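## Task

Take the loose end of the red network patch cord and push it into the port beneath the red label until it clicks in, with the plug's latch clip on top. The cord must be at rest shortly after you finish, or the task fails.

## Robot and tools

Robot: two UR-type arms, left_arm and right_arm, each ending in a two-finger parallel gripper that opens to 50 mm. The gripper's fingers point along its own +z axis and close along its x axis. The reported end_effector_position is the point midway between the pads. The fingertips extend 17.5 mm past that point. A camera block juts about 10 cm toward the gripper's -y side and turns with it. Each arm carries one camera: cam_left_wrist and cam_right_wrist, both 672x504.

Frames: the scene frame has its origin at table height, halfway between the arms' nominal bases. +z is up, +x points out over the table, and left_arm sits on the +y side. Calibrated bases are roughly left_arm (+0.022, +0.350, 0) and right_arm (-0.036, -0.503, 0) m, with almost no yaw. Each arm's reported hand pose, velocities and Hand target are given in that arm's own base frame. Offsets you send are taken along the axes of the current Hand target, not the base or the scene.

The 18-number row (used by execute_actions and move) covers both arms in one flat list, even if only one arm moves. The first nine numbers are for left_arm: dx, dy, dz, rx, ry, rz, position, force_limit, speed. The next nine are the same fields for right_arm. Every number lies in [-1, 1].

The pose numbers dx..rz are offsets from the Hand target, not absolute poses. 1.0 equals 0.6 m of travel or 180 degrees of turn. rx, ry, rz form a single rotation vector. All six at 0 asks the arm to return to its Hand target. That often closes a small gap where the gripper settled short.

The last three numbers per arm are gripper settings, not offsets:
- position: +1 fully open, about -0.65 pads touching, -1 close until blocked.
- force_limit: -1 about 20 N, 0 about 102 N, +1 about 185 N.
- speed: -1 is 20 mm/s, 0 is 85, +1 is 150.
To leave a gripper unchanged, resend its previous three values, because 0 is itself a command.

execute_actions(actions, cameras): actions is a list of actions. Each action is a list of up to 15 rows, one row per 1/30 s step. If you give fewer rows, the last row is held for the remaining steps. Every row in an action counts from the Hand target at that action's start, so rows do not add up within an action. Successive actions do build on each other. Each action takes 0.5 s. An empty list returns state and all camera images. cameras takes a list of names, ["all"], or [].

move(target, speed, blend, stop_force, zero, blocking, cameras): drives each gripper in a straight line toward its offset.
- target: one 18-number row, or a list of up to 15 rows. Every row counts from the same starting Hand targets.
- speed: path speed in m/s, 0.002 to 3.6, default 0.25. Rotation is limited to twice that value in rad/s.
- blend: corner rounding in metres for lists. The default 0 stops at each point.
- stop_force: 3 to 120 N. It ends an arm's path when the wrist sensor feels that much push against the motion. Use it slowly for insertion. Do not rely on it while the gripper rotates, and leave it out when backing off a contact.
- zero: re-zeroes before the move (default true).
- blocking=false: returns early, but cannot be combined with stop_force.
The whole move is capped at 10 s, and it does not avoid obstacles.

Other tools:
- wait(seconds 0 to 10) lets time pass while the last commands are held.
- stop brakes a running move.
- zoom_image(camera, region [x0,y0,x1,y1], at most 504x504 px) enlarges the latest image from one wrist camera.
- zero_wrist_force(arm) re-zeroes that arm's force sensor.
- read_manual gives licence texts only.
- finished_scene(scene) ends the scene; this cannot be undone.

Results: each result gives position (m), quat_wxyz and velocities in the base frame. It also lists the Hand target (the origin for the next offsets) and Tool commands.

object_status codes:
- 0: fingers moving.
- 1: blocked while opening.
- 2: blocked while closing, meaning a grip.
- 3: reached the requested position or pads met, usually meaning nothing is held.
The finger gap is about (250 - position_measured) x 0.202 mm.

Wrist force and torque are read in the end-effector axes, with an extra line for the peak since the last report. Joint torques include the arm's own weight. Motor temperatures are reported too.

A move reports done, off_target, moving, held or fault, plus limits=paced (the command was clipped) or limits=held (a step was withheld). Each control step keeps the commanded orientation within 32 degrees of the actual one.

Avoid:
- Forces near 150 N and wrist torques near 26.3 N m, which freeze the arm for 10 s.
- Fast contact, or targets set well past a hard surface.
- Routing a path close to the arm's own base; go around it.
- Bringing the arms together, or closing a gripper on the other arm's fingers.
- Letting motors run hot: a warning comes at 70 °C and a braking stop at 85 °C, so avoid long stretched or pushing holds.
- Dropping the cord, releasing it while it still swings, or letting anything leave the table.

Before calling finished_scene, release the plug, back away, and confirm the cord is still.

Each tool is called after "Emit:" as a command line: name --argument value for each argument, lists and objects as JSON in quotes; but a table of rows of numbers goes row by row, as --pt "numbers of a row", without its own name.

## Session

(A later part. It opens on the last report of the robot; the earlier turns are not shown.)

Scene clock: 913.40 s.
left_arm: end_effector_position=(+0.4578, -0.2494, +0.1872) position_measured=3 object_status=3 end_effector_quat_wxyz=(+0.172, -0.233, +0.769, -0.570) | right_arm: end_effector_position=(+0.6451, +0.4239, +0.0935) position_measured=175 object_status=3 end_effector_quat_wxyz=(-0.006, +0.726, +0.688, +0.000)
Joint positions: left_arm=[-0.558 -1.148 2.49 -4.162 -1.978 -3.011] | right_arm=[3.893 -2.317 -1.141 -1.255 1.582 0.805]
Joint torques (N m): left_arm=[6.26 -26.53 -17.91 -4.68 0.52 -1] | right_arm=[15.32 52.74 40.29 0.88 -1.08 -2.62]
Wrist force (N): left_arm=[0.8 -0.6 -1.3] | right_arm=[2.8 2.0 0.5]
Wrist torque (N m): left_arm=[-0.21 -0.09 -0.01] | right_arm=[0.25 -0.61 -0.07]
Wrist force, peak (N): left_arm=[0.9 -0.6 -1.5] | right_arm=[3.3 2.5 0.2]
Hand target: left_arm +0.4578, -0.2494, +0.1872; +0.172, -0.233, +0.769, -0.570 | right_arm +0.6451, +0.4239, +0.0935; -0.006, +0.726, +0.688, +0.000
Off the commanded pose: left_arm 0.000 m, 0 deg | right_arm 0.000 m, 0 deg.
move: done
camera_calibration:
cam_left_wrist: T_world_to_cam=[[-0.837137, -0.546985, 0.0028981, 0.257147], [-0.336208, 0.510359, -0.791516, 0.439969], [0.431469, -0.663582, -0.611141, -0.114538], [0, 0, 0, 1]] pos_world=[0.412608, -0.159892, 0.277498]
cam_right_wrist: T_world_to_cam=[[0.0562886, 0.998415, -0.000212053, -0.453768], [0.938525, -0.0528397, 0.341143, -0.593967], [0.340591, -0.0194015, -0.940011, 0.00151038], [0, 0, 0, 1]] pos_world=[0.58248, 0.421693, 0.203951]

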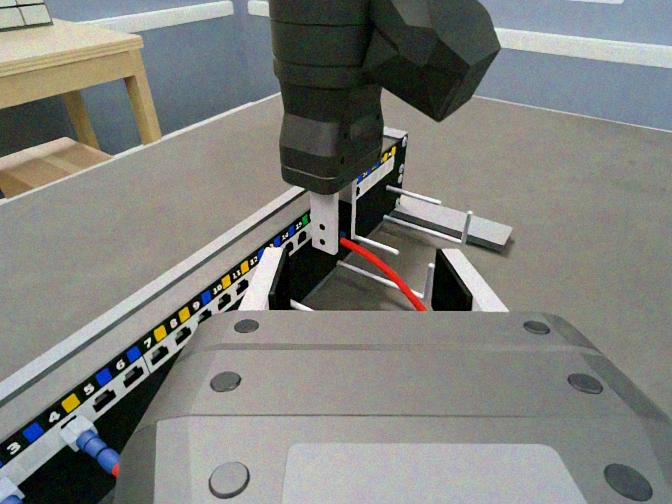

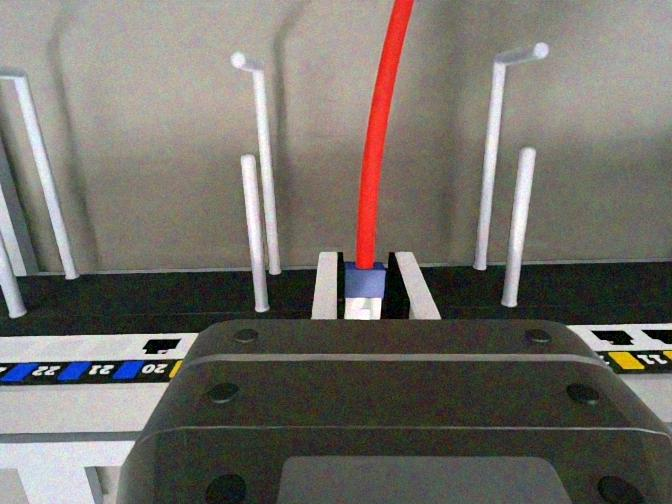

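Emit:
move --pt "0 0 0 0 0 0 1 1 1 0 -0.001 0.005 0 0 0 -0.15 0.6 -1" --speed 0.01 --stop_force 5

Emit:
move --pt "0 0 0 0 0 0 1 1 1 0 0 0 0 0 0 -1 -0.4 -1" --cameras '["cam_left_wrist","cam_right_wrist"]'

Emit:
zoom_image --camera "cam_left_wrist" --region '[290, 206, 340, 256]'

Emit:
zoom_image --camera "cam_right_wrist" --region '[320, 230, 420, 320]'

Scene clock: 923.77 s.
left_arm: end_effector_position=(+0.4578, -0.2494, +0.1872) position_measured=3 object_status=3 end_effector_quat_wxyz=(+0.172, -0.233, +0.769, -0.570) | right_arm: end_effector_position=(+0.6445, +0.4239, +0.0905) position_measured=175 object_status=3 end_effector_quat_wxyz=(-0.006, +0.726, +0.688, +0.000)
Joint positions: left_arm=[-0.558 -1.148 2.49 -4.162 -1.978 -3.011] | right_arm=[3.893 -2.318 -1.147 -1.248 1.582 0.806]
Joint torques (N m): left_arm=[6.78 -26.42 -17.9 -4.91 0.45 -0.97] | right_arm=[16.18 51.73 16.15 4.55 -0.35 2.4]
Wrist force (N): left_arm=[0.5 -0.5 -1.2] | right_arm=[2.7 2.7 -0.1]
Wrist torque (N m): left_arm=[-0.19 -0.05 -0.01] | right_arm=[0.24 -0.60 -0.09]
Wrist force, peak (N): left_arm=[0.9 -0.8 -1.4] | right_arm=[2.9 2.9 -0.1]
Hand target: left_arm +0.4578, -0.2494, +0.1872; +0.172, -0.233, +0.769, -0.570 | right_arm +0.6445, +0.4240, +0.0905; -0.006, +0.726, +0.688, +0.000
Off the commanded pose: left_arm 0.000 m, 0 deg | right_arm 0.000 m, 0 deg.
move: done

Scene clock: 924.27 s.
left_arm: end_effector_position=(+0.4578, -0.2494, +0.1872) position_measured=3 object_status=3 end_effector_quat_wxyz=(+0.172, -0.233, +0.769, -0.570) | right_arm: end_effector_position=(+0.6445, +0.4239, +0.0905) position_measured=193 object_status=2 end_effector_quat_wxyz=(-0.006, +0.726, +0.688, +0.000)
Joint positions: left_arm=[-0.558 -1.148 2.49 -4.162 -1.978 -3.011] | right_arm=[3.893 -2.318 -1.147 -1.248 1.582 0.806]
Joint torques (N m): left_arm=[5.5 -26.12 -17.54 -4.76 0.65 -1.05] | right_arm=[15.52 53.06 23.27 4.85 3.39 1.71]
Wrist force (N): left_arm=[0.6 -0.5 -1.1] | right_arm=[-8.8 1.8 -1.0]
Wrist torque (N m): left_arm=[-0.19 -0.07 -0.01] | right_arm=[0.21 -0.71 0.17]
Wrist force, peak (N): left_arm=[0.8 -0.5 -1.4] | right_arm=[-9.1 2.0 -1.1]
Hand target: left_arm +0.4578, -0.2494, +0.1872; +0.172, -0.233, +0.769, -0.570 | right_arm +0.6445, +0.4240, +0.0905; -0.006, +0.726, +0.688, +0.000
Off the commanded pose: left_arm 0.000 m, 0 deg | right_arm 0.000 m, 0 deg.
move: done
camera_calibration:
cam_left_wrist: T_world_to_cam=[[-0.837137, -0.546985, 0.0028981, 0.257147], [-0.336208, 0.510359, -0.791516, 0.439969], [0.431469, -0.663582, -0.611141, -0.114538], [0, 0, 0, 1]] pos_world=[0.412608, -0.159892, 0.277498]
cam_right_wrist: T_world_to_cam=[[0.0562298, 0.998418, -0.000340401, -0.453675], [0.938529, -0.0527407, 0.341148, -0.592391], [0.34059, -0.0195022, -0.94001, -0.001157], [0, 0, 0, 1]] pos_world=[0.58188, 0.421692, 0.200851]

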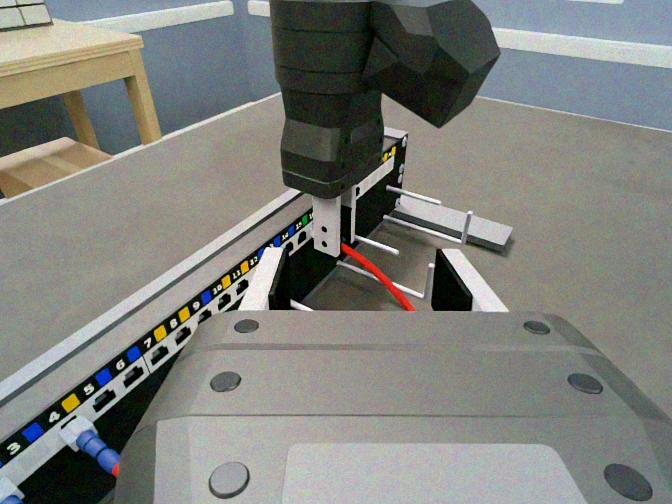

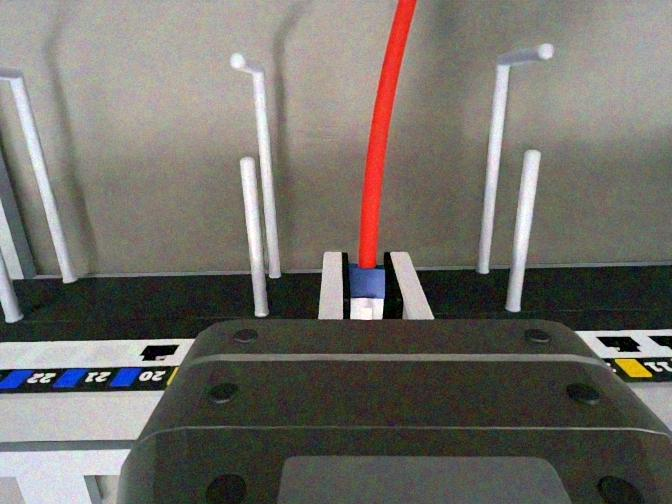

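Scaled by 10.080 from the camera's 672x504 image, which has a finer 960x720 frame.

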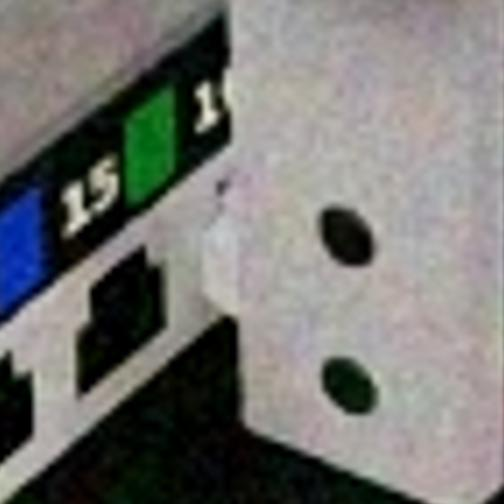

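Scaled by 5.040 from the camera's 672x504 image, which has a finer 960x720 frame.

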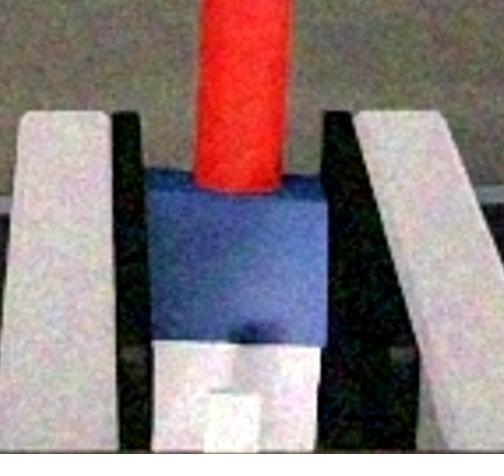

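Emit:
move --pt "0 0 0 0 0 0 1 1 1 -0.0006 0 0 0 0 0 -1 -0.4 -1" --speed 0.01

Emit:
move --pt "0 0 0 0 0 0 1 1 1 0 0.016 0 0 0 0 -1 -0.4 -1" --speed 0.01 --stop_force 15

Scene clock: 930.60 s.
left_arm: end_effector_position=(+0.4578, -0.2494, +0.1872) position_measured=3 object_status=3 end_effector_quat_wxyz=(+0.172, -0.233, +0.769, -0.570) | right_arm: end_effector_position=(+0.6444, +0.4236, +0.0906) position_measured=193 object_status=2 end_effector_quat_wxyz=(-0.006, +0.726, +0.688, +0.000)
Joint positions: left_arm=[-0.558 -1.148 2.49 -4.162 -1.978 -3.011] | right_arm=[3.893 -2.317 -1.148 -1.247 1.582 0.806]
Joint torques (N m): left_arm=[6.27 -26.77 -17.37 -4.71 0.42 -0.93] | right_arm=[-7.29 68.71 16.62 5.5 3.35 -2.71]
Wrist force (N): left_arm=[0.8 -0.5 -1.4] | right_arm=[-4.5 4.4 -1.6]
Wrist torque (N m): left_arm=[-0.19 -0.09 -0.01] | right_arm=[0.20 -0.64 0.09]
Wrist force, peak (N): left_arm=[1.1 -0.8 -1.4] | right_arm=[-9.5 2.0 -1.1]
Hand target: left_arm +0.4578, -0.2494, +0.1872; +0.172, -0.233, +0.769, -0.570 | right_arm +0.6444, +0.4236, +0.0905; -0.006, +0.726, +0.688, +0.000
Off the commanded pose: left_arm 0.000 m, 0 deg | right_arm 0.000 m, 0 deg.
move: done

Scene clock: 931.97 s.
left_arm: end_effector_position=(+0.4578, -0.2494, +0.1872) position_measured=3 object_status=3 end_effector_quat_wxyz=(+0.172, -0.233, +0.769, -0.570) | right_arm: end_effector_position=(+0.6456, +0.4235, +0.0905) position_measured=193 object_status=2 end_effector_quat_wxyz=(-0.006, +0.726, +0.688, +0.000)
Joint positions: left_arm=[-0.558 -1.148 2.49 -4.162 -1.978 -3.011] | right_arm=[3.892 -2.32 -1.144 -1.249 1.582 0.804]
Joint torques (N m): left_arm=[5.23 -27.66 -18.36 -4.64 0.37 -1.1] | right_arm=[17.04 68.19 20.48 6.74 -0.9 2.22]
Wrist force (N): left_arm=[0.8 -0.4 -1.5] | right_arm=[-7.2 -9.4 -2.8]
Wrist torque (N m): left_arm=[-0.18 -0.10 -0.01] | right_arm=[0.33 -0.68 0.11]
Wrist force, peak (N): left_arm=[0.6 -1.0 -1.3] | right_arm=[-9.3 -17.1 -2.6]
Hand target: left_arm +0.4578, -0.2494, +0.1872; +0.172, -0.233, +0.769, -0.570 | right_arm +0.6456, +0.4235, +0.0905; -0.006, +0.726, +0.688, +0.000 (not the last commanded pose)
Off the commanded pose: left_arm 0.000 m, 0 deg | right_arm 0.008 m, 0 deg.
move: contact (right_arm)

Emit:
move --pt "0 0 0 0 0 0 1 1 1 -0.0007 -0.0003 0 0 0 0 -1 -0.4 -1" --speed 0.01

Emit:
move --pt "0 0 0 0 0 0 1 1 1 0 0.016 0 0 0 0 -1 -0.4 -1" --speed 0.01 --stop_force 22

Scene clock: 935.53 s.
left_arm: end_effector_position=(+0.4578, -0.2494, +0.1872) position_measured=3 object_status=3 end_effector_quat_wxyz=(+0.172, -0.233, +0.769, -0.570) | right_arm: end_effector_position=(+0.6453, +0.4232, +0.0905) position_measured=193 object_status=2 end_effector_quat_wxyz=(-0.006, +0.726, +0.688, +0.000)
Joint positions: left_arm=[-0.558 -1.148 2.49 -4.162 -1.978 -3.011] | right_arm=[3.892 -2.319 -1.145 -1.249 1.582 0.804]
Joint torques (N m): left_arm=[5.64 -26.92 -16.74 -4.88 0.47 -1.16] | right_arm=[-9.72 68.37 17.36 5.64 0.81 -2.38]
Wrist force (N): left_arm=[0.5 -0.5 -1.3] | right_arm=[-0.8 -1.0 -1.9]
Wrist torque (N m): left_arm=[-0.19 -0.05 -0.01] | right_arm=[0.26 -0.60 -0.01]
Wrist force, peak (N): left_arm=[0.6 -0.7 -1.5] | right_arm=[-7.4 -9.4 -2.8]
Hand target: left_arm +0.4578, -0.2494, +0.1872; +0.172, -0.233, +0.769, -0.570 | right_arm +0.6454, +0.4231, +0.0905; -0.006, +0.726, +0.688, +0.000
Off the commanded pose: left_arm 0.000 m, 0 deg | right_arm 0.000 m, 0 deg.
move: done

Scene clock: 936.87 s.
left_arm: end_effector_position=(+0.4578, -0.2494, +0.1872) position_measured=3 object_status=3 end_effector_quat_wxyz=(+0.172, -0.233, +0.769, -0.570) | right_arm: end_effector_position=(+0.6462, +0.4231, +0.0905) position_measured=193 object_status=2 end_effector_quat_wxyz=(-0.006, +0.726, +0.688, +0.000)
Joint positions: left_arm=[-0.558 -1.148 2.49 -4.162 -1.978 -3.011] | right_arm=[3.891 -2.321 -1.142 -1.25 1.583 0.803]
Joint torques (N m): left_arm=[6.54 -27.35 -16.57 -4.97 0.6 -1.11] | right_arm=[7.84 68.66 23.63 8.79 -3.73 2.34]
Wrist force (N): left_arm=[0.7 -0.2 -1.1] | right_arm=[-4.4 -23.1 -3.7]
Wrist torque (N m): left_arm=[-0.15 -0.08 -0.01] | right_arm=[0.51 -0.64 0.02]
Wrist force, peak (N): left_arm=[0.6 -0.7 -1.4] | right_arm=[-5.8 -31.2 -3.9]
Hand target: left_arm +0.4578, -0.2494, +0.1872; +0.172, -0.233, +0.769, -0.570 | right_arm +0.6462, +0.4231, +0.0905; -0.006, +0.726, +0.688, +0.000 (not the last commanded pose)
Off the commanded pose: left_arm 0.000 m, 0 deg | right_arm 0.009 m, 0 deg.
move: contact (right_arm)

Emit:
move --pt "0 0 0 0 0 0 1 1 1 -0.0003 0.016 -0.0003 0 0 0 -1 -0.4 -1" --speed 0.01 --stop_force 18 --cameras '["cam_left_wrist","cam_right_wrist"]'

Emit:
zoom_image --camera "cam_left_wrist" --region '[290, 206, 340, 256]'

Emit:
zoom_image --camera "cam_right_wrist" --region '[320, 230, 420, 320]'

Scene clock: 943.70 s.
left_arm: end_effector_position=(+0.4578, -0.2494, +0.1872) position_measured=3 object_status=3 end_effector_quat_wxyz=(+0.172, -0.233, +0.769, -0.570) | right_arm: end_effector_position=(+0.6558, +0.4224, +0.0906) position_measured=193 object_status=2 end_effector_quat_wxyz=(-0.006, +0.726, +0.688, +0.000)
Joint positions: left_arm=[-0.558 -1.148 2.49 -4.162 -1.978 -3.011] | right_arm=[3.882 -2.34 -1.108 -1.266 1.583 0.794]
Joint torques (N m): left_arm=[7.21 -26.84 -17.22 -4.4 0.57 -1.22] | right_arm=[-29.01 52.48 48.14 5.82 -6.65 -2.58]
Wrist force (N): left_arm=[0.6 -0.6 -1.2] | right_arm=[3.0 -27.2 -1.5]
Wrist torque (N m): left_arm=[-0.21 -0.06 -0.01] | right_arm=[0.63 -0.51 -0.16]
Wrist force, peak (N): left_arm=[0.4 -0.6 -1.7] | right_arm=[-8.3 -32.6 -3.9]
Hand target: left_arm +0.4578, -0.2494, +0.1872; +0.172, -0.233, +0.769, -0.570 | right_arm +0.6558, +0.4224, +0.0906; -0.006, +0.726, +0.688, +0.000
Off the commanded pose: left_arm 0.000 m, 0 deg | right_arm 0.000 m, 0 deg.
move: done
camera_calibration:
cam_left_wrist: T_world_to_cam=[[-0.837137, -0.546985, 0.0028981, 0.257147], [-0.336208, 0.510359, -0.791516, 0.439969], [0.431469, -0.663582, -0.611141, -0.114538], [0, 0, 0, 1]] pos_world=[0.412608, -0.159892, 0.277498]
cam_right_wrist: T_world_to_cam=[[0.0561008, 0.998425, -0.000311727, -0.452645], [0.93872, -0.0526396, 0.340637, -0.603164], [0.340084, -0.0194026, -0.940195, -0.00464511], [0, 0, 0, 1]] pos_world=[0.593176, 0.420092, 0.200952]

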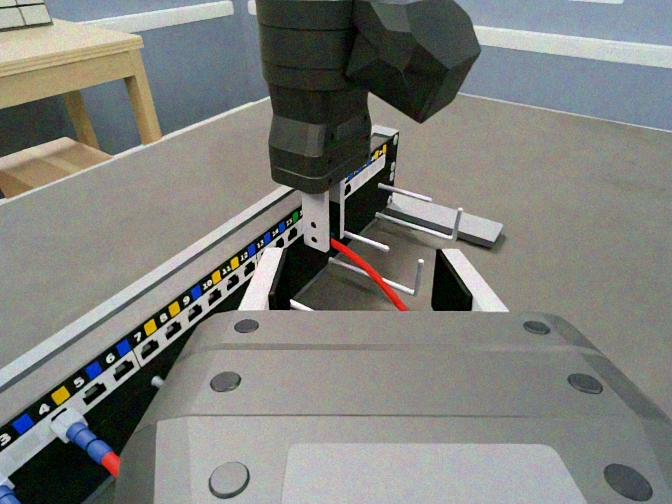

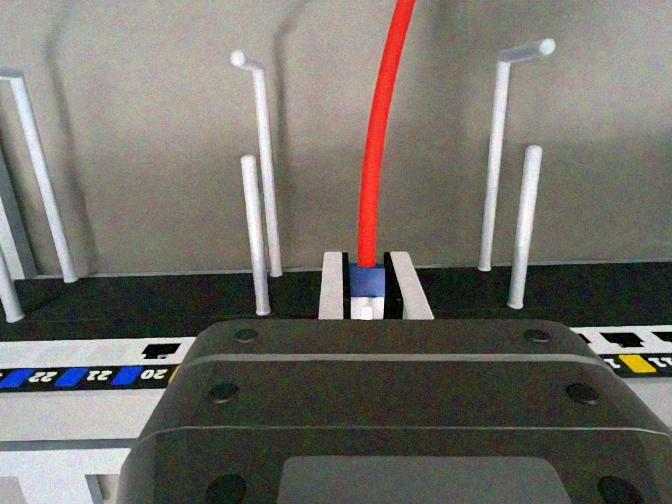

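Scaled by 10.080 from the camera's 672x504 image, which has a finer 960x720 frame.

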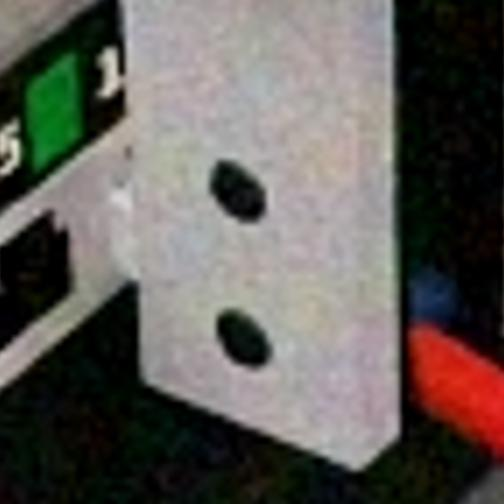

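Scaled by 5.040 from the camera's 672x504 image, which has a finer 960x720 frame.

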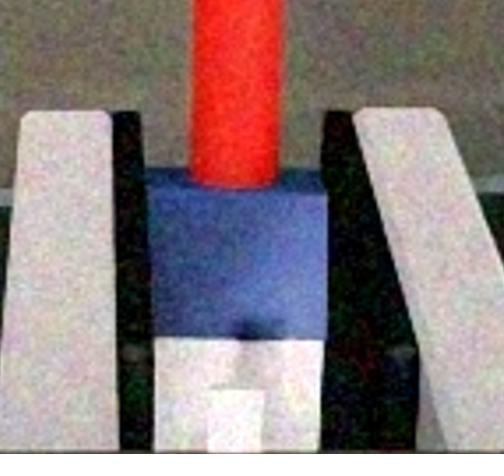

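Emit:
move --pt "0 0 0 0 0 0 1 1 1 0 -0.003 0 0 0 0 -1 -0.4 -1" --speed 0.005

Emit:
move --pt "0 0 0 0 0 0 1 1 1 0 -0.004 0 0 0 0 -1 -0.4 -1" --speed 0.005 --stop_force 30 --cameras '["cam_left_wrist"]'

Emit:
zoom_image --camera "cam_left_wrist" --region '[290, 206, 340, 256]'

Scene clock: 950.30 s.
left_arm: end_effector_position=(+0.4578, -0.2494, +0.1872) position_measured=3 object_status=3 end_effector_quat_wxyz=(+0.172, -0.233, +0.769, -0.570) | right_arm: end_effector_position=(+0.6541, +0.4224, +0.0906) position_measured=193 object_status=2 end_effector_quat_wxyz=(-0.006, +0.726, +0.688, +0.000)
Joint positions: left_arm=[-0.558 -1.148 2.49 -4.162 -1.978 -3.011] | right_arm=[3.883 -2.336 -1.114 -1.263 1.582 0.796]
Joint torques (N m): left_arm=[6.01 -26.8 -17.01 -4.86 0.55 -1.07] | right_arm=[14.08 69.28 14.48 3.69 0.65 2.67]
Wrist force (N): left_arm=[0.3 -0.4 -1.4] | right_arm=[6.9 4.8 -0.5]
Wrist torque (N m): left_arm=[-0.18 -0.02 -0.01] | right_arm=[0.18 -0.53 -0.26]
Wrist force, peak (N): left_arm=[0.8 -0.8 -1.6] | right_arm=[3.3 -27.7 -1.6]
Hand target: left_arm +0.4578, -0.2494, +0.1872; +0.172, -0.233, +0.769, -0.570 | right_arm +0.6540, +0.4225, +0.0906; -0.006, +0.726, +0.688, +0.000
Off the commanded pose: left_arm 0.000 m, 0 deg | right_arm 0.000 m, 0 deg.
move: done

Scene clock: 951.50 s.
left_arm: end_effector_position=(+0.4578, -0.2494, +0.1872) position_measured=3 object_status=3 end_effector_quat_wxyz=(+0.172, -0.233, +0.769, -0.570) | right_arm: end_effector_position=(+0.6516, +0.4226, +0.0906) position_measured=193 object_status=2 end_effector_quat_wxyz=(-0.006, +0.726, +0.688, +0.000)
Joint positions: left_arm=[-0.558 -1.148 2.49 -4.162 -1.978 -3.011] | right_arm=[3.885 -2.331 -1.123 -1.259 1.583 0.798]
Joint torques (N m): left_arm=[5.73 -26.92 -17.26 -4.81 0.63 -1.22] | right_arm=[15.02 69.65 14.68 4.18 0.16 2.43]
Wrist force (N): left_arm=[0.6 -0.7 -1.3] | right_arm=[6.7 2.8 0.0]
Wrist torque (N m): left_arm=[-0.22 -0.07 -0.01] | right_arm=[0.12 -0.82 -0.22]
Wrist force, peak (N): left_arm=[0.9 -0.5 -1.4] | right_arm=[8.5 4.2 -0.3]
Hand target: left_arm +0.4578, -0.2494, +0.1872; +0.172, -0.233, +0.769, -0.570 | right_arm +0.6516, +0.4226, +0.0906; -0.006, +0.726, +0.688, +0.000
Off the commanded pose: left_arm 0.000 m, 0 deg | right_arm 0.000 m, 0 deg.
move: done
camera_calibration:
cam_left_wrist: T_world_to_cam=[[-0.837137, -0.546985, 0.0028981, 0.257147], [-0.336208, 0.510359, -0.791516, 0.439969], [0.431469, -0.663582, -0.611141, -0.114538], [0, 0, 0, 1]] pos_world=[0.412608, -0.159892, 0.277498]
Images, in order (width x height): cam_left_wrist 672x504.

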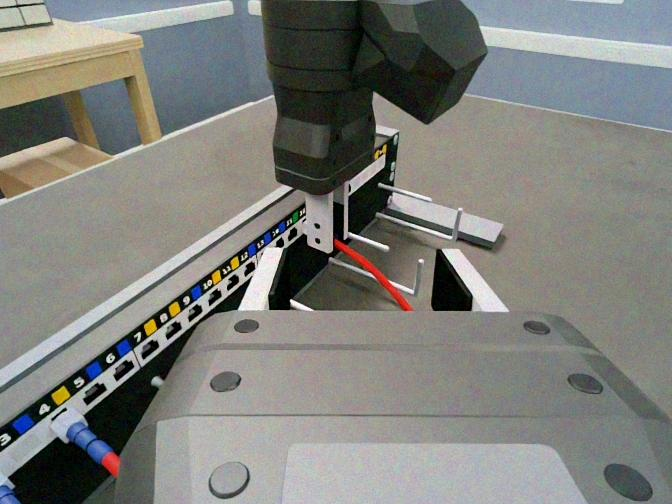

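Scaled by 10.080 from the camera's 672x504 image, which has a finer 960x720 frame.

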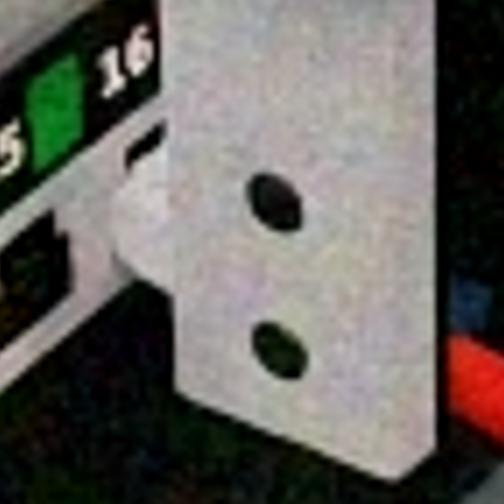

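Emit:
move --pt "0 0 0 0 0 0 1 1 1 0.0002 0.016 0 0 0 0 -1 -0.4 -1" --speed 0.08 --stop_force 70

Emit:
move --pt "0 0 0 0 0 0 1 1 1 0 -0.003 0 0 0 0 -1 -0.4 -1" --speed 0.005 --cameras '["cam_left_wrist","cam_right_wrist"]'

Emit:
zoom_image --camera "cam_left_wrist" --region '[280, 206, 330, 256]'

Scene clock: 961.77 s.
left_arm: end_effector_position=(+0.4578, -0.2494, +0.1872) position_measured=3 object_status=3 end_effector_quat_wxyz=(+0.172, -0.233, +0.769, -0.570) | right_arm: end_effector_position=(+0.6612, +0.4222, +0.0905) position_measured=193 object_status=2 end_effector_quat_wxyz=(-0.006, +0.726, +0.688, +0.000)
Joint positions: left_arm=[-0.558 -1.148 2.49 -4.162 -1.978 -3.011] | right_arm=[3.877 -2.351 -1.087 -1.275 1.583 0.789]
Joint torques (N m): left_arm=[5.34 -27.04 -18.07 -4.75 0.67 -1.07] | right_arm=[-28.17 53.79 47.57 5.63 -7.1 -2.47]
Wrist force (N): left_arm=[0.9 -0.7 -1.1] | right_arm=[5.1 -27.5 -0.5]
Wrist torque (N m): left_arm=[-0.24 -0.12 -0.01] | right_arm=[0.50 -0.82 -0.17]
Wrist force, peak (N): left_arm=[0.5 -0.9 -1.5] | right_arm=[1.0 -32.6 -1.7]
Hand target: left_arm +0.4578, -0.2494, +0.1872; +0.172, -0.233, +0.769, -0.570 | right_arm +0.6612, +0.4222, +0.0905; -0.006, +0.726, +0.688, +0.000
Off the commanded pose: left_arm 0.000 m, 0 deg | right_arm 0.000 m, 0 deg.
move: done

Scene clock: 962.47 s.
left_arm: end_effector_position=(+0.4578, -0.2494, +0.1872) position_measured=3 object_status=3 end_effector_quat_wxyz=(+0.172, -0.233, +0.769, -0.570) | right_arm: end_effector_position=(+0.6595, +0.4222, +0.0905) position_measured=193 object_status=2 end_effector_quat_wxyz=(-0.006, +0.726, +0.688, +0.000)
Joint positions: left_arm=[-0.558 -1.148 2.49 -4.162 -1.978 -3.011] | right_arm=[3.878 -2.348 -1.094 -1.272 1.582 0.791]
Joint torques (N m): left_arm=[7.27 -26.43 -17.3 -4.93 0.58 -1.31] | right_arm=[13.26 70.64 12.46 3.22 0.55 2.63]
Wrist force (N): left_arm=[0.5 -0.3 -1.4] | right_arm=[9.7 4.8 -0.5]
Wrist torque (N m): left_arm=[-0.17 -0.05 -0.01] | right_arm=[0.08 -0.80 -0.29]
Wrist force, peak (N): left_arm=[1.0 -0.5 -1.3] | right_arm=[5.2 -27.5 -0.6]
Hand target: left_arm +0.4578, -0.2494, +0.1872; +0.172, -0.233, +0.769, -0.570 | right_arm +0.6594, +0.4223, +0.0905; -0.006, +0.726, +0.688, +0.000
Off the commanded pose: left_arm 0.000 m, 0 deg | right_arm 0.000 m, 0 deg.
move: done
camera_calibration:
cam_left_wrist: T_world_to_cam=[[-0.837137, -0.546985, 0.0028981, 0.257147], [-0.336208, 0.510359, -0.791516, 0.439969], [0.431469, -0.663582, -0.611141, -0.114538], [0, 0, 0, 1]] pos_world=[0.412608, -0.159892, 0.277498]
cam_right_wrist: T_world_to_cam=[[0.0561369, 0.998423, -0.00039292, -0.452762], [0.938642, -0.0526416, 0.340851, -0.606734], [0.340293, -0.0195031, -0.940117, -0.00603828], [0, 0, 0, 1]] pos_world=[0.596977, 0.419991, 0.200951]

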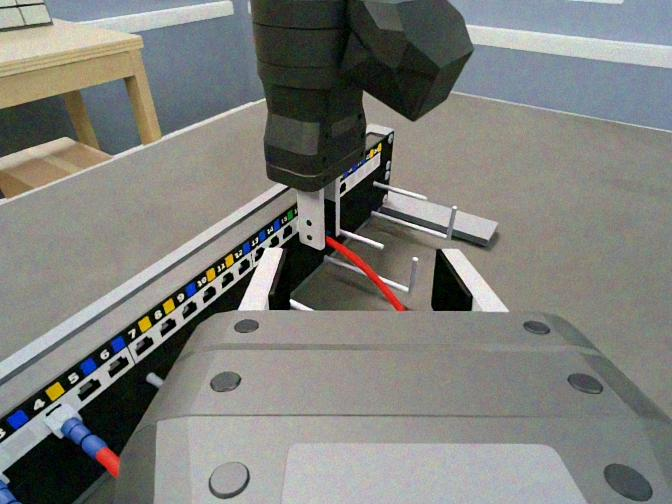

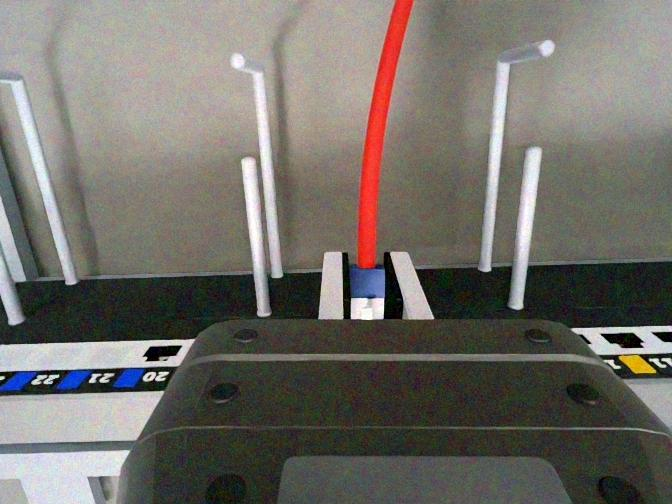

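Scaled by 10.080 from the camera's 672x504 image, which has a finer 960x720 frame.

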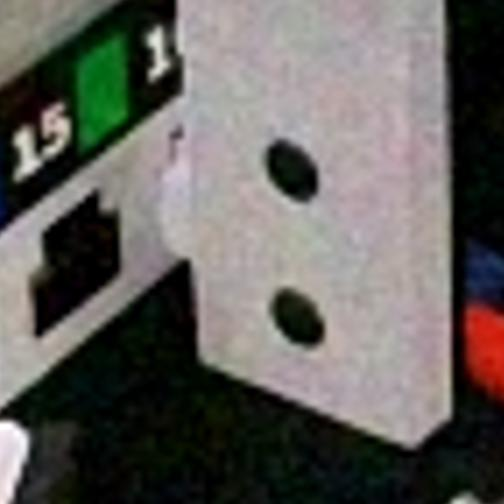

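Emit:
move --pt "0 0 0 0 0 0 1 1 1 0.0003 0.0015 0 0 0 0 -1 -0.4 -1" --speed 0.01

Emit:
move --pt "0 0 0 0 0 0 1 1 1 0 0 0 0 0 0 -0.17 -0.4 -1"

Emit:
move --pt "0 0 0 0 0 0 1 1 1 0.0003 -0.0083 0 0 0 0 -0.17 -0.4 -1" --speed 0.02

Emit:
move --pt "0 0 0 0 0 0 1 1 1 0 0 0 0 0 0 -1 -0.3 -1" --cameras '["cam_left_wrist","cam_right_wrist"]'

Emit:
zoom_image --camera "cam_left_wrist" --region '[280, 206, 330, 256]'

Emit:
zoom_image --camera "cam_right_wrist" --region '[320, 230, 420, 320]'

Scene clock: 974.20 s.
left_arm: end_effector_position=(+0.4578, -0.2494, +0.1872) position_measured=3 object_status=3 end_effector_quat_wxyz=(+0.172, -0.233, +0.769, -0.570) | right_arm: end_effector_position=(+0.6602, +0.4225, +0.0905) position_measured=193 object_status=2 end_effector_quat_wxyz=(-0.006, +0.726, +0.688, +0.000)
Joint positions: left_arm=[-0.558 -1.148 2.49 -4.162 -1.978 -3.011] | right_arm=[3.878 -2.35 -1.09 -1.273 1.583 0.79]
Joint torques (N m): left_arm=[6.52 -27.15 -18.82 -4.95 0.62 -1.22] | right_arm=[-18.34 52.92 42.94 2.38 -0.36 -2.66]
Wrist force (N): left_arm=[0.5 -0.5 -1.2] | right_arm=[3.3 -7.5 -1.1]
Wrist torque (N m): left_arm=[-0.20 -0.06 -0.01] | right_arm=[0.23 -0.64 -0.17]
Wrist force, peak (N): left_arm=[0.8 -0.5 -1.6] | right_arm=[9.7 4.8 -0.5]
Hand target: left_arm +0.4578, -0.2494, +0.1872; +0.172, -0.233, +0.769, -0.570 | right_arm +0.6603, +0.4224, +0.0905; -0.006, +0.726, +0.688, +0.000
Off the commanded pose: left_arm 0.000 m, 0 deg | right_arm 0.000 m, 0 deg.
move: done

Scene clock: 974.70 s.
left_arm: end_effector_position=(+0.4578, -0.2494, +0.1872) position_measured=3 object_status=3 end_effector_quat_wxyz=(+0.172, -0.233, +0.769, -0.570) | right_arm: end_effector_position=(+0.6603, +0.4224, +0.0905) position_measured=178 object_status=3 end_effector_quat_wxyz=(-0.006, +0.726, +0.688, +0.000)
Joint positions: left_arm=[-0.558 -1.148 2.49 -4.162 -1.978 -3.011] | right_arm=[3.878 -2.35 -1.09 -1.273 1.583 0.79]
Joint torques (N m): left_arm=[6.14 -25.51 -17.07 -4.79 0.5 -1.19] | right_arm=[-5.36 53.83 37.73 2.46 -1.16 -2.47]
Wrist force (N): left_arm=[0.6 -0.8 -1.4] | right_arm=[3.5 1.5 0.0]
Wrist torque (N m): left_arm=[-0.24 -0.07 -0.02] | right_arm=[0.10 -0.66 -0.13]
Wrist force, peak (N): left_arm=[0.7 -0.6 -1.5] | right_arm=[5.5 -6.7 -0.2]
Hand target: left_arm +0.4578, -0.2494, +0.1872; +0.172, -0.233, +0.769, -0.570 | right_arm +0.6603, +0.4224, +0.0905; -0.006, +0.726, +0.688, +0.000
Off the commanded pose: left_arm 0.000 m, 0 deg | right_arm 0.000 m, 0 deg.
move: done

Scene clock: 975.50 s.
left_arm: end_effector_position=(+0.4578, -0.2494, +0.1872) position_measured=3 object_status=3 end_effector_quat_wxyz=(+0.172, -0.233, +0.769, -0.570) | right_arm: end_effector_position=(+0.6553, +0.4229, +0.0906) position_measured=178 object_status=3 end_effector_quat_wxyz=(-0.006, +0.726, +0.688, +0.000)
Joint positions: left_arm=[-0.558 -1.148 2.49 -4.162 -1.978 -3.011] | right_arm=[3.882 -2.34 -1.108 -1.265 1.583 0.795]
Joint torques (N m): left_arm=[6.14 -25.48 -18.67 -4.77 0.37 -1.09] | right_arm=[15.83 69.72 16.13 4.57 -0.55 2.48]
Wrist force (N): left_arm=[0.7 -0.5 -1.2] | right_arm=[3.2 1.9 0.0]
Wrist torque (N m): left_arm=[-0.20 -0.10 -0.01] | right_arm=[0.12 -0.66 -0.16]
Wrist force, peak (N): left_arm=[0.7 -0.8 -1.7] | right_arm=[3.6 1.7 -0.3]
Hand target: left_arm +0.4578, -0.2494, +0.1872; +0.172, -0.233, +0.769, -0.570 | right_arm +0.6553, +0.4229, +0.0906; -0.006, +0.726, +0.688, +0.000
Off the commanded pose: left_arm 0.000 m, 0 deg | right_arm 0.000 m, 0 deg.
move: done

Scene clock: 976.00 s.
left_arm: end_effector_position=(+0.4578, -0.2494, +0.1872) position_measured=3 object_status=3 end_effector_quat_wxyz=(+0.172, -0.233, +0.769, -0.570) | right_arm: end_effector_position=(+0.6553, +0.4229, +0.0906) position_measured=196 object_status=2 end_effector_quat_wxyz=(-0.006, +0.726, +0.688, +0.000)
Joint positions: left_arm=[-0.558 -1.148 2.49 -4.162 -1.978 -3.011] | right_arm=[3.882 -2.34 -1.108 -1.265 1.583 0.795]
Joint torques (N m): left_arm=[5.67 -26.87 -16.8 -4.74 0.57 -1.03] | right_arm=[16.04 70.42 18.81 5.54 -0.39 2.42]
Wrist force (N): left_arm=[0.6 -0.3 -1.3] | right_arm=[-0.2 -0.3 -0.1]
Wrist torque (N m): left_arm=[-0.17 -0.07 -0.02] | right_arm=[0.17 -0.70 -0.08]
Wrist force, peak (N): left_arm=[0.7 -0.8 -1.4] | right_arm=[3.3 2.0 -0.2]
Hand target: left_arm +0.4578, -0.2494, +0.1872; +0.172, -0.233, +0.769, -0.570 | right_arm +0.6553, +0.4229, +0.0906; -0.006, +0.726, +0.688, +0.000
Off the commanded pose: left_arm 0.000 m, 0 deg | right_arm 0.000 m, 0 deg.
move: done
camera_calibration:
cam_left_wrist: T_world_to_cam=[[-0.837137, -0.546985, 0.0028981, 0.257147], [-0.336208, 0.510359, -0.791516, 0.439969], [0.431469, -0.663582, -0.611141, -0.114538], [0, 0, 0, 1]] pos_world=[0.412608, -0.159892, 0.277498]
cam_right_wrist: T_world_to_cam=[[0.0561008, 0.998425, -0.000311727, -0.453222], [0.93872, -0.0526396, 0.340637, -0.602757], [0.340084, -0.0194026, -0.940195, -0.00449744], [0, 0, 0, 1]] pos_world=[0.592776, 0.420692, 0.200952]

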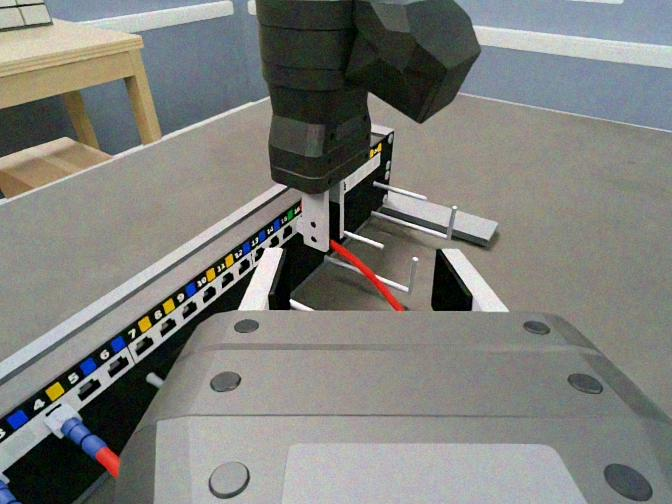

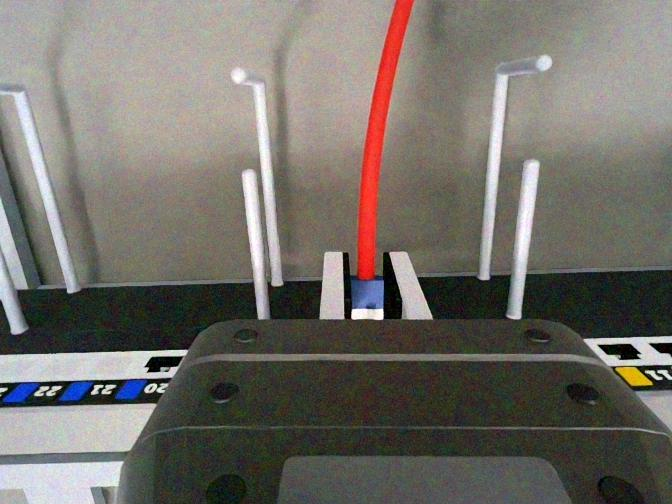

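Scaled by 10.080 from the camera's 672x504 image, which has a finer 960x720 frame.

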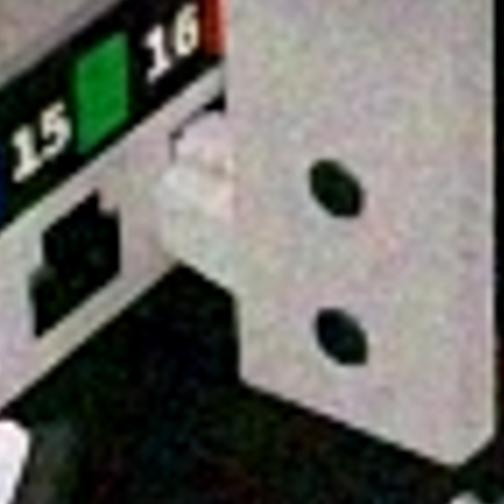

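Scaled by 5.040 from the camera's 672x504 image, which has a finer 960x720 frame.

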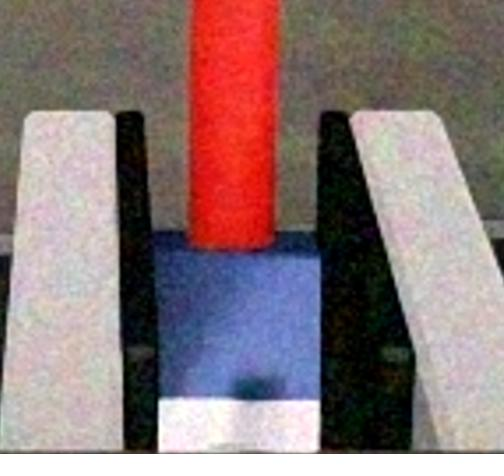

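Well aligned and gripped back. Push.

Emit:
move --pt "0 0 0 0 0 0 1 1 1 0.0001 0.02 0 0 0 0 -1 -0.3 -1" --speed 0.01 --stop_force 40 --cameras '["cam_left_wrist"]'

Emit:
zoom_image --camera "cam_left_wrist" --region '[270, 200, 320, 250]'

Emit:
move --pt "0 0 0 0 0 0 1 1 1 0 -0.005 0 0 0 0 -1 -0.3 -1" --speed 0.005 --cameras '["cam_left_wrist"]'

Emit:
zoom_image --camera "cam_left_wrist" --region '[270, 200, 320, 250]'

Scene clock: 983.87 s.
left_arm: end_effector_position=(+0.4578, -0.2494, +0.1872) position_measured=3 object_status=3 end_effector_quat_wxyz=(+0.172, -0.233, +0.769, -0.570) | right_arm: end_effector_position=(+0.6673, +0.4223, +0.0905) position_measured=196 object_status=2 end_effector_quat_wxyz=(-0.006, +0.726, +0.688, +0.000)
Joint positions: left_arm=[-0.558 -1.148 2.49 -4.162 -1.978 -3.011] | right_arm=[3.871 -2.365 -1.063 -1.286 1.583 0.784]
Joint torques (N m): left_arm=[5.57 -26.74 -17.08 -4.72 0.61 -1.14] | right_arm=[-27.01 54.51 48.87 5.8 -6.13 -2.47]
Wrist force (N): left_arm=[0.5 -0.4 -1.6] | right_arm=[2.9 -27.1 -0.4]
Wrist torque (N m): left_arm=[-0.17 -0.06 -0.01] | right_arm=[0.49 -0.67 -0.15]
Wrist force, peak (N): left_arm=[0.7 -0.7 -1.5] | right_arm=[-7.7 -28.8 0.1]
Hand target: left_arm +0.4578, -0.2494, +0.1872; +0.172, -0.233, +0.769, -0.570 | right_arm +0.6673, +0.4223, +0.0905; -0.006, +0.726, +0.688, +0.000
Off the commanded pose: left_arm 0.000 m, 0 deg | right_arm 0.000 m, 0 deg.
move: done
camera_calibration:
cam_left_wrist: T_world_to_cam=[[-0.837137, -0.546985, 0.0028981, 0.257147], [-0.336208, 0.510359, -0.791516, 0.439969], [0.431469, -0.663582, -0.611141, -0.114538], [0, 0, 0, 1]] pos_world=[0.412608, -0.159892, 0.277498]
Images, in order (width x height): cam_left_wrist 672x504.

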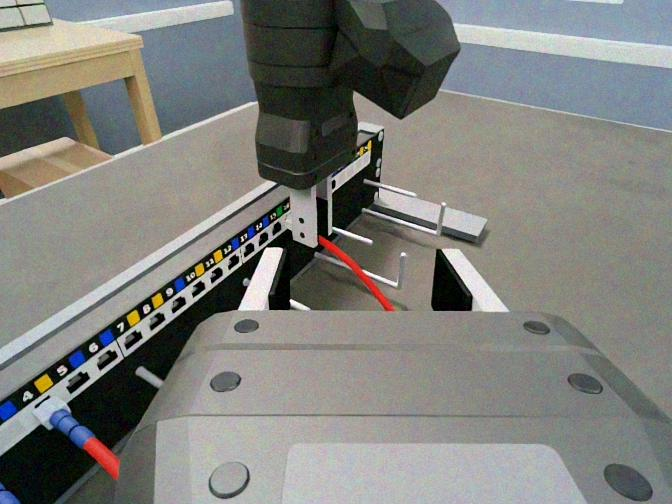

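Scaled by 10.080 from the camera's 672x504 image, which has a finer 960x720 frame.

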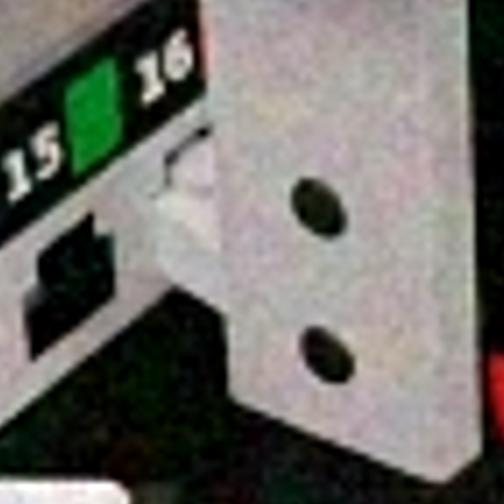

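Scene clock: 984.73 s.
left_arm: end_effector_position=(+0.4578, -0.2494, +0.1872) position_measured=3 object_status=3 end_effector_quat_wxyz=(+0.172, -0.233, +0.769, -0.570) | right_arm: end_effector_position=(+0.6643, +0.4224, +0.0905) position_measured=196 object_status=2 end_effector_quat_wxyz=(-0.006, +0.726, +0.688, +0.000)
Joint positions: left_arm=[-0.558 -1.148 2.49 -4.162 -1.978 -3.011] | right_arm=[3.874 -2.359 -1.074 -1.281 1.583 0.787]
Joint torques (N m): left_arm=[5.13 -26.33 -17.55 -4.91 0.53 -1] | right_arm=[16.37 71.23 15.61 4.3 1.76 2.61]
Wrist force (N): left_arm=[0.5 -0.4 -1.2] | right_arm=[3.2 4.5 0.3]
Wrist torque (N m): left_arm=[-0.17 -0.05 -0.01] | right_arm=[0.19 -0.53 -0.19]
Wrist force, peak (N): left_arm=[0.5 -0.6 -1.5] | right_arm=[2.7 -27.1 -0.3]
Hand target: left_arm +0.4578, -0.2494, +0.1872; +0.172, -0.233, +0.769, -0.570 | right_arm +0.6643, +0.4224, +0.0905; -0.006, +0.726, +0.688, +0.000
Off the commanded pose: left_arm 0.000 m, 0 deg | right_arm 0.000 m, 0 deg.
move: done
camera_calibration:
cam_left_wrist: T_world_to_cam=[[-0.837137, -0.546985, 0.0028981, 0.257147], [-0.336208, 0.510359, -0.791516, 0.439969], [0.431469, -0.663582, -0.611141, -0.114538], [0, 0, 0, 1]] pos_world=[0.412608, -0.159892, 0.277498]
Images, in order (width x height): cam_left_wrist 672x504.

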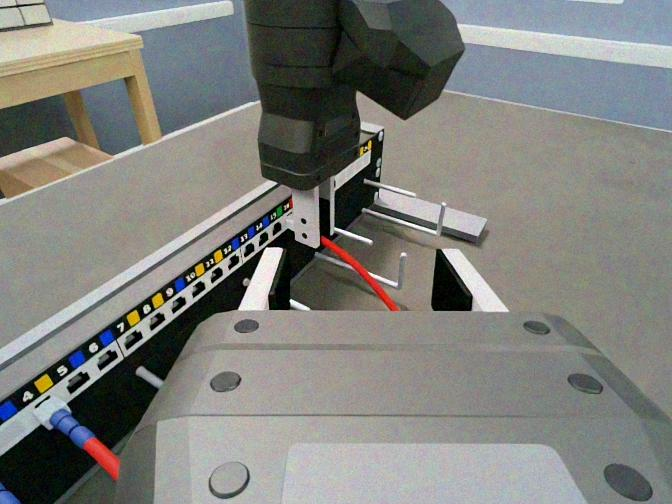

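Scaled by 10.080 from the camera's 672x504 image, which has a finer 960x720 frame.

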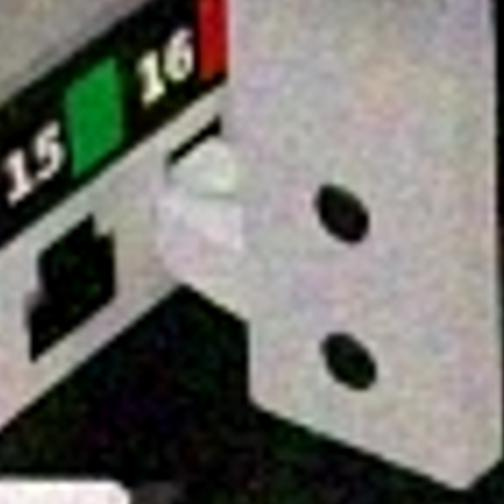

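Emit:
move --pt "0 0 0 0 0 0 1 1 1 0 0.002 0.0008 0 0 0 -1 -0.3 -1" --pt "0 0 0 0 0 0 1 1 1 0 0.008 0.0008 0 0 0 -1 -0.3 -1" --speed 0.01 --stop_force 45

Emit:
move --pt "0 0 0 0 0 0 1 1 1 0 -0.005 0 0 0 0 -1 -0.3 -1" --speed 0.005

Emit:
execute_actions --actions '[[[0,0,0,0,0,0,1,1,1,0,0.007,-0.0008,0,0,0,-1,-0.3,-1],[0,0,0,0,0,0,1,1,1,0,0.014,-0.0008,0,0,0,-1,-0.3,-1]]]'

Emit:
move --pt "0 0 0 0 0 0 1 1 1 0 -0.005 0 0 0 0 -1 -0.3 -1" --speed 0.005 --cameras '["cam_left_wrist"]'

Emit:
zoom_image --camera "cam_left_wrist" --region '[262, 196, 312, 246]'

Scene clock: 1005.03 s.
left_arm: end_effector_position=(+0.4578, -0.2494, +0.1872) position_measured=3 object_status=3 end_effector_quat_wxyz=(+0.172, -0.233, +0.769, -0.570) | right_arm: end_effector_position=(+0.6691, +0.4222, +0.0900) position_measured=196 object_status=2 end_effector_quat_wxyz=(-0.006, +0.726, +0.688, +0.000)
Joint positions: left_arm=[-0.558 -1.148 2.49 -4.162 -1.978 -3.011] | right_arm=[3.87 -2.369 -1.056 -1.288 1.583 0.782]
Joint torques (N m): left_arm=[5.85 -26.85 -17.92 -4.65 0.64 -1.2] | right_arm=[-27.88 55.38 48.15 5.72 -7.04 -2.41]
Wrist force (N): left_arm=[0.6 -0.5 -1.3] | right_arm=[2.7 -26.4 0.1]
Wrist torque (N m): left_arm=[-0.20 -0.08 -0.01] | right_arm=[0.50 -0.51 -0.16]
Wrist force, peak (N): left_arm=[0.8 -0.7 -1.7] | right_arm=[-1.0 -32.2 -1.2]
Hand target: left_arm +0.4578, -0.2494, +0.1872; +0.172, -0.233, +0.769, -0.570 | right_arm +0.6691, +0.4222, +0.0900; -0.006, +0.726, +0.688, +0.000
Off the commanded pose: left_arm 0.000 m, 0 deg | right_arm 0.000 m, 0 deg.
move: done

Scene clock: 1005.90 s.
left_arm: end_effector_position=(+0.4578, -0.2494, +0.1872) position_measured=3 object_status=3 end_effector_quat_wxyz=(+0.172, -0.233, +0.769, -0.570) | right_arm: end_effector_position=(+0.6661, +0.4223, +0.0900) position_measured=196 object_status=2 end_effector_quat_wxyz=(-0.006, +0.726, +0.688, +0.000)
Joint positions: left_arm=[-0.558 -1.148 2.49 -4.162 -1.978 -3.011] | right_arm=[3.873 -2.363 -1.068 -1.283 1.583 0.785]
Joint torques (N m): left_arm=[6.2 -27.55 -17.65 -4.93 0.59 -1.02] | right_arm=[16.44 69.64 15.03 4.14 2.04 2.45]
Wrist force (N): left_arm=[0.5 -0.6 -1.4] | right_arm=[4.5 6.2 -0.8]
Wrist torque (N m): left_arm=[-0.21 -0.06 -0.01] | right_arm=[0.15 -0.64 -0.21]
Wrist force, peak (N): left_arm=[0.9 -0.7 -1.7] | right_arm=[3.1 -26.2 0.2]
Hand target: left_arm +0.4578, -0.2494, +0.1872; +0.172, -0.233, +0.769, -0.570 | right_arm +0.6661, +0.4223, +0.0900; -0.006, +0.726, +0.688, +0.000
Off the commanded pose: left_arm 0.000 m, 0 deg | right_arm 0.000 m, 0 deg.
move: done

Scene clock: 1006.60 s.
left_arm: end_effector_position=(+0.4578, -0.2494, +0.1872) position_measured=3 object_status=3 end_effector_quat_wxyz=(+0.172, -0.233, +0.769, -0.570) | right_arm: end_effector_position=(+0.6745, +0.4219, +0.0904) position_measured=196 object_status=2 end_effector_quat_wxyz=(-0.006, +0.726, +0.688, +0.000)
Joint positions: left_arm=[-0.558 -1.148 2.49 -4.162 -1.978 -3.011] | right_arm=[3.865 -2.381 -1.035 -1.298 1.583 0.778]
Joint torques (N m): left_arm=[6.42 -27.34 -16.41 -4.89 0.71 -1.17] | right_arm=[-28.42 58.43 48.84 5.71 -6.78 -2.5]
Wrist force (N): left_arm=[0.6 -0.5 -1.3] | right_arm=[4.8 -24.5 2.7]
Wrist torque (N m): left_arm=[-0.19 -0.07 -0.01] | right_arm=[0.63 -0.64 -0.20]
Wrist force, peak (N): left_arm=[0.6 -0.8 -1.4] | right_arm=[1.3 -31.2 -0.1]
Hand target: left_arm +0.4578, -0.2494, +0.1872; +0.172, -0.233, +0.769, -0.570 | right_arm +0.6745, +0.4219, +0.0904; -0.006, +0.726, +0.688, +0.000
Off the commanded pose: left_arm 0.000 m, 0 deg | right_arm 0.000 m, 0 deg.

Scene clock: 1007.47 s.
left_arm: end_effector_position=(+0.4578, -0.2494, +0.1872) position_measured=3 object_status=3 end_effector_quat_wxyz=(+0.172, -0.233, +0.769, -0.570) | right_arm: end_effector_position=(+0.6715, +0.4220, +0.0904) position_measured=196 object_status=2 end_effector_quat_wxyz=(-0.006, +0.726, +0.688, +0.000)
Joint positions: left_arm=[-0.558 -1.148 2.49 -4.162 -1.978 -3.011] | right_arm=[3.868 -2.374 -1.046 -1.293 1.583 0.78]
Joint torques (N m): left_arm=[5.51 -27.19 -17.96 -4.83 0.45 -1.32] | right_arm=[14.71 71.84 14.58 3.71 1.49 2.58]
Wrist force (N): left_arm=[0.4 -0.6 -0.9] | right_arm=[5.3 6.5 0.8]
Wrist torque (N m): left_arm=[-0.21 -0.04 -0.01] | right_arm=[0.39 -0.49 -0.26]
Wrist force, peak (N): left_arm=[0.7 -0.4 -1.5] | right_arm=[4.8 -24.8 2.7]
Hand target: left_arm +0.4578, -0.2494, +0.1872; +0.172, -0.233, +0.769, -0.570 | right_arm +0.6715, +0.4220, +0.0904; -0.006, +0.726, +0.688, +0.000
Off the commanded pose: left_arm 0.000 m, 0 deg | right_arm 0.000 m, 0 deg.
move: done
camera_calibration:
cam_left_wrist: T_world_to_cam=[[-0.837137, -0.546985, 0.0028981, 0.257147], [-0.336208, 0.510359, -0.791516, 0.439969], [0.431469, -0.663582, -0.611141, -0.114538], [0, 0, 0, 1]] pos_world=[0.412608, -0.159892, 0.277498]
Images, in order (width x height): cam_left_wrist 672x504.

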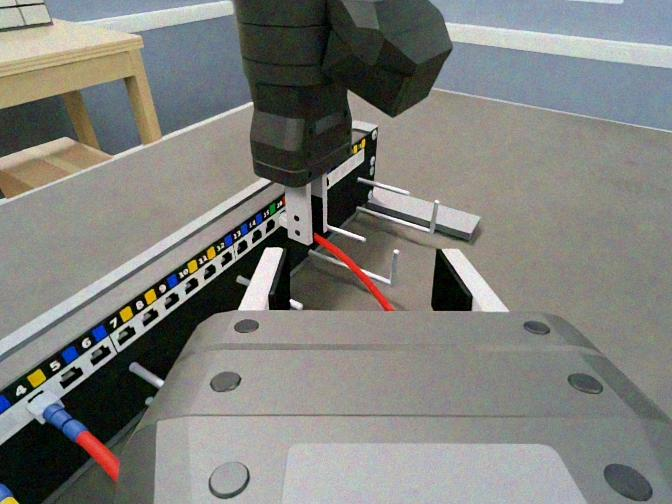

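Scaled by 10.080 from the camera's 672x504 image, which has a finer 960x720 frame.

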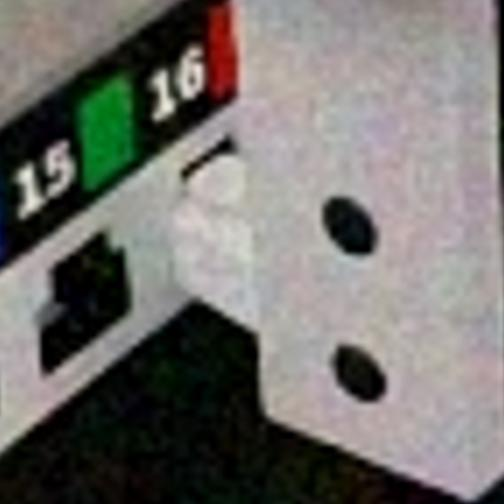

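Emit:
zoom_image --camera "cam_left_wrist" --region '[10, 370, 110, 470]'

Emit:
zoom_image --camera "cam_left_wrist" --region '[240, 170, 340, 270]'

Scaled by 5.040 from the camera's 672x504 image, which has a finer 960x720 frame.

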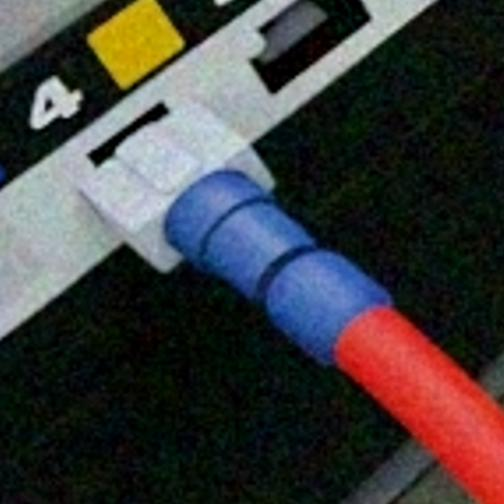

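Scaled by 5.040 from the camera's 672x504 image, which has a finer 960x720 frame.

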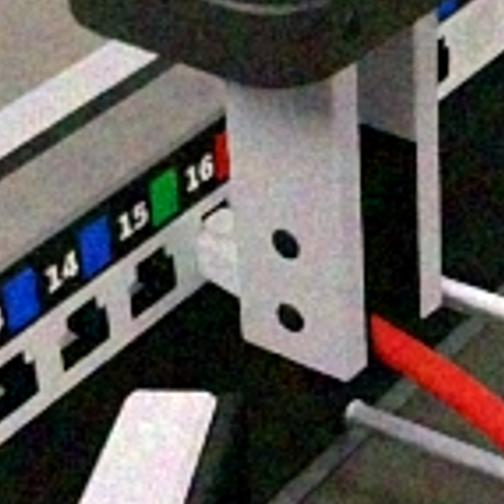

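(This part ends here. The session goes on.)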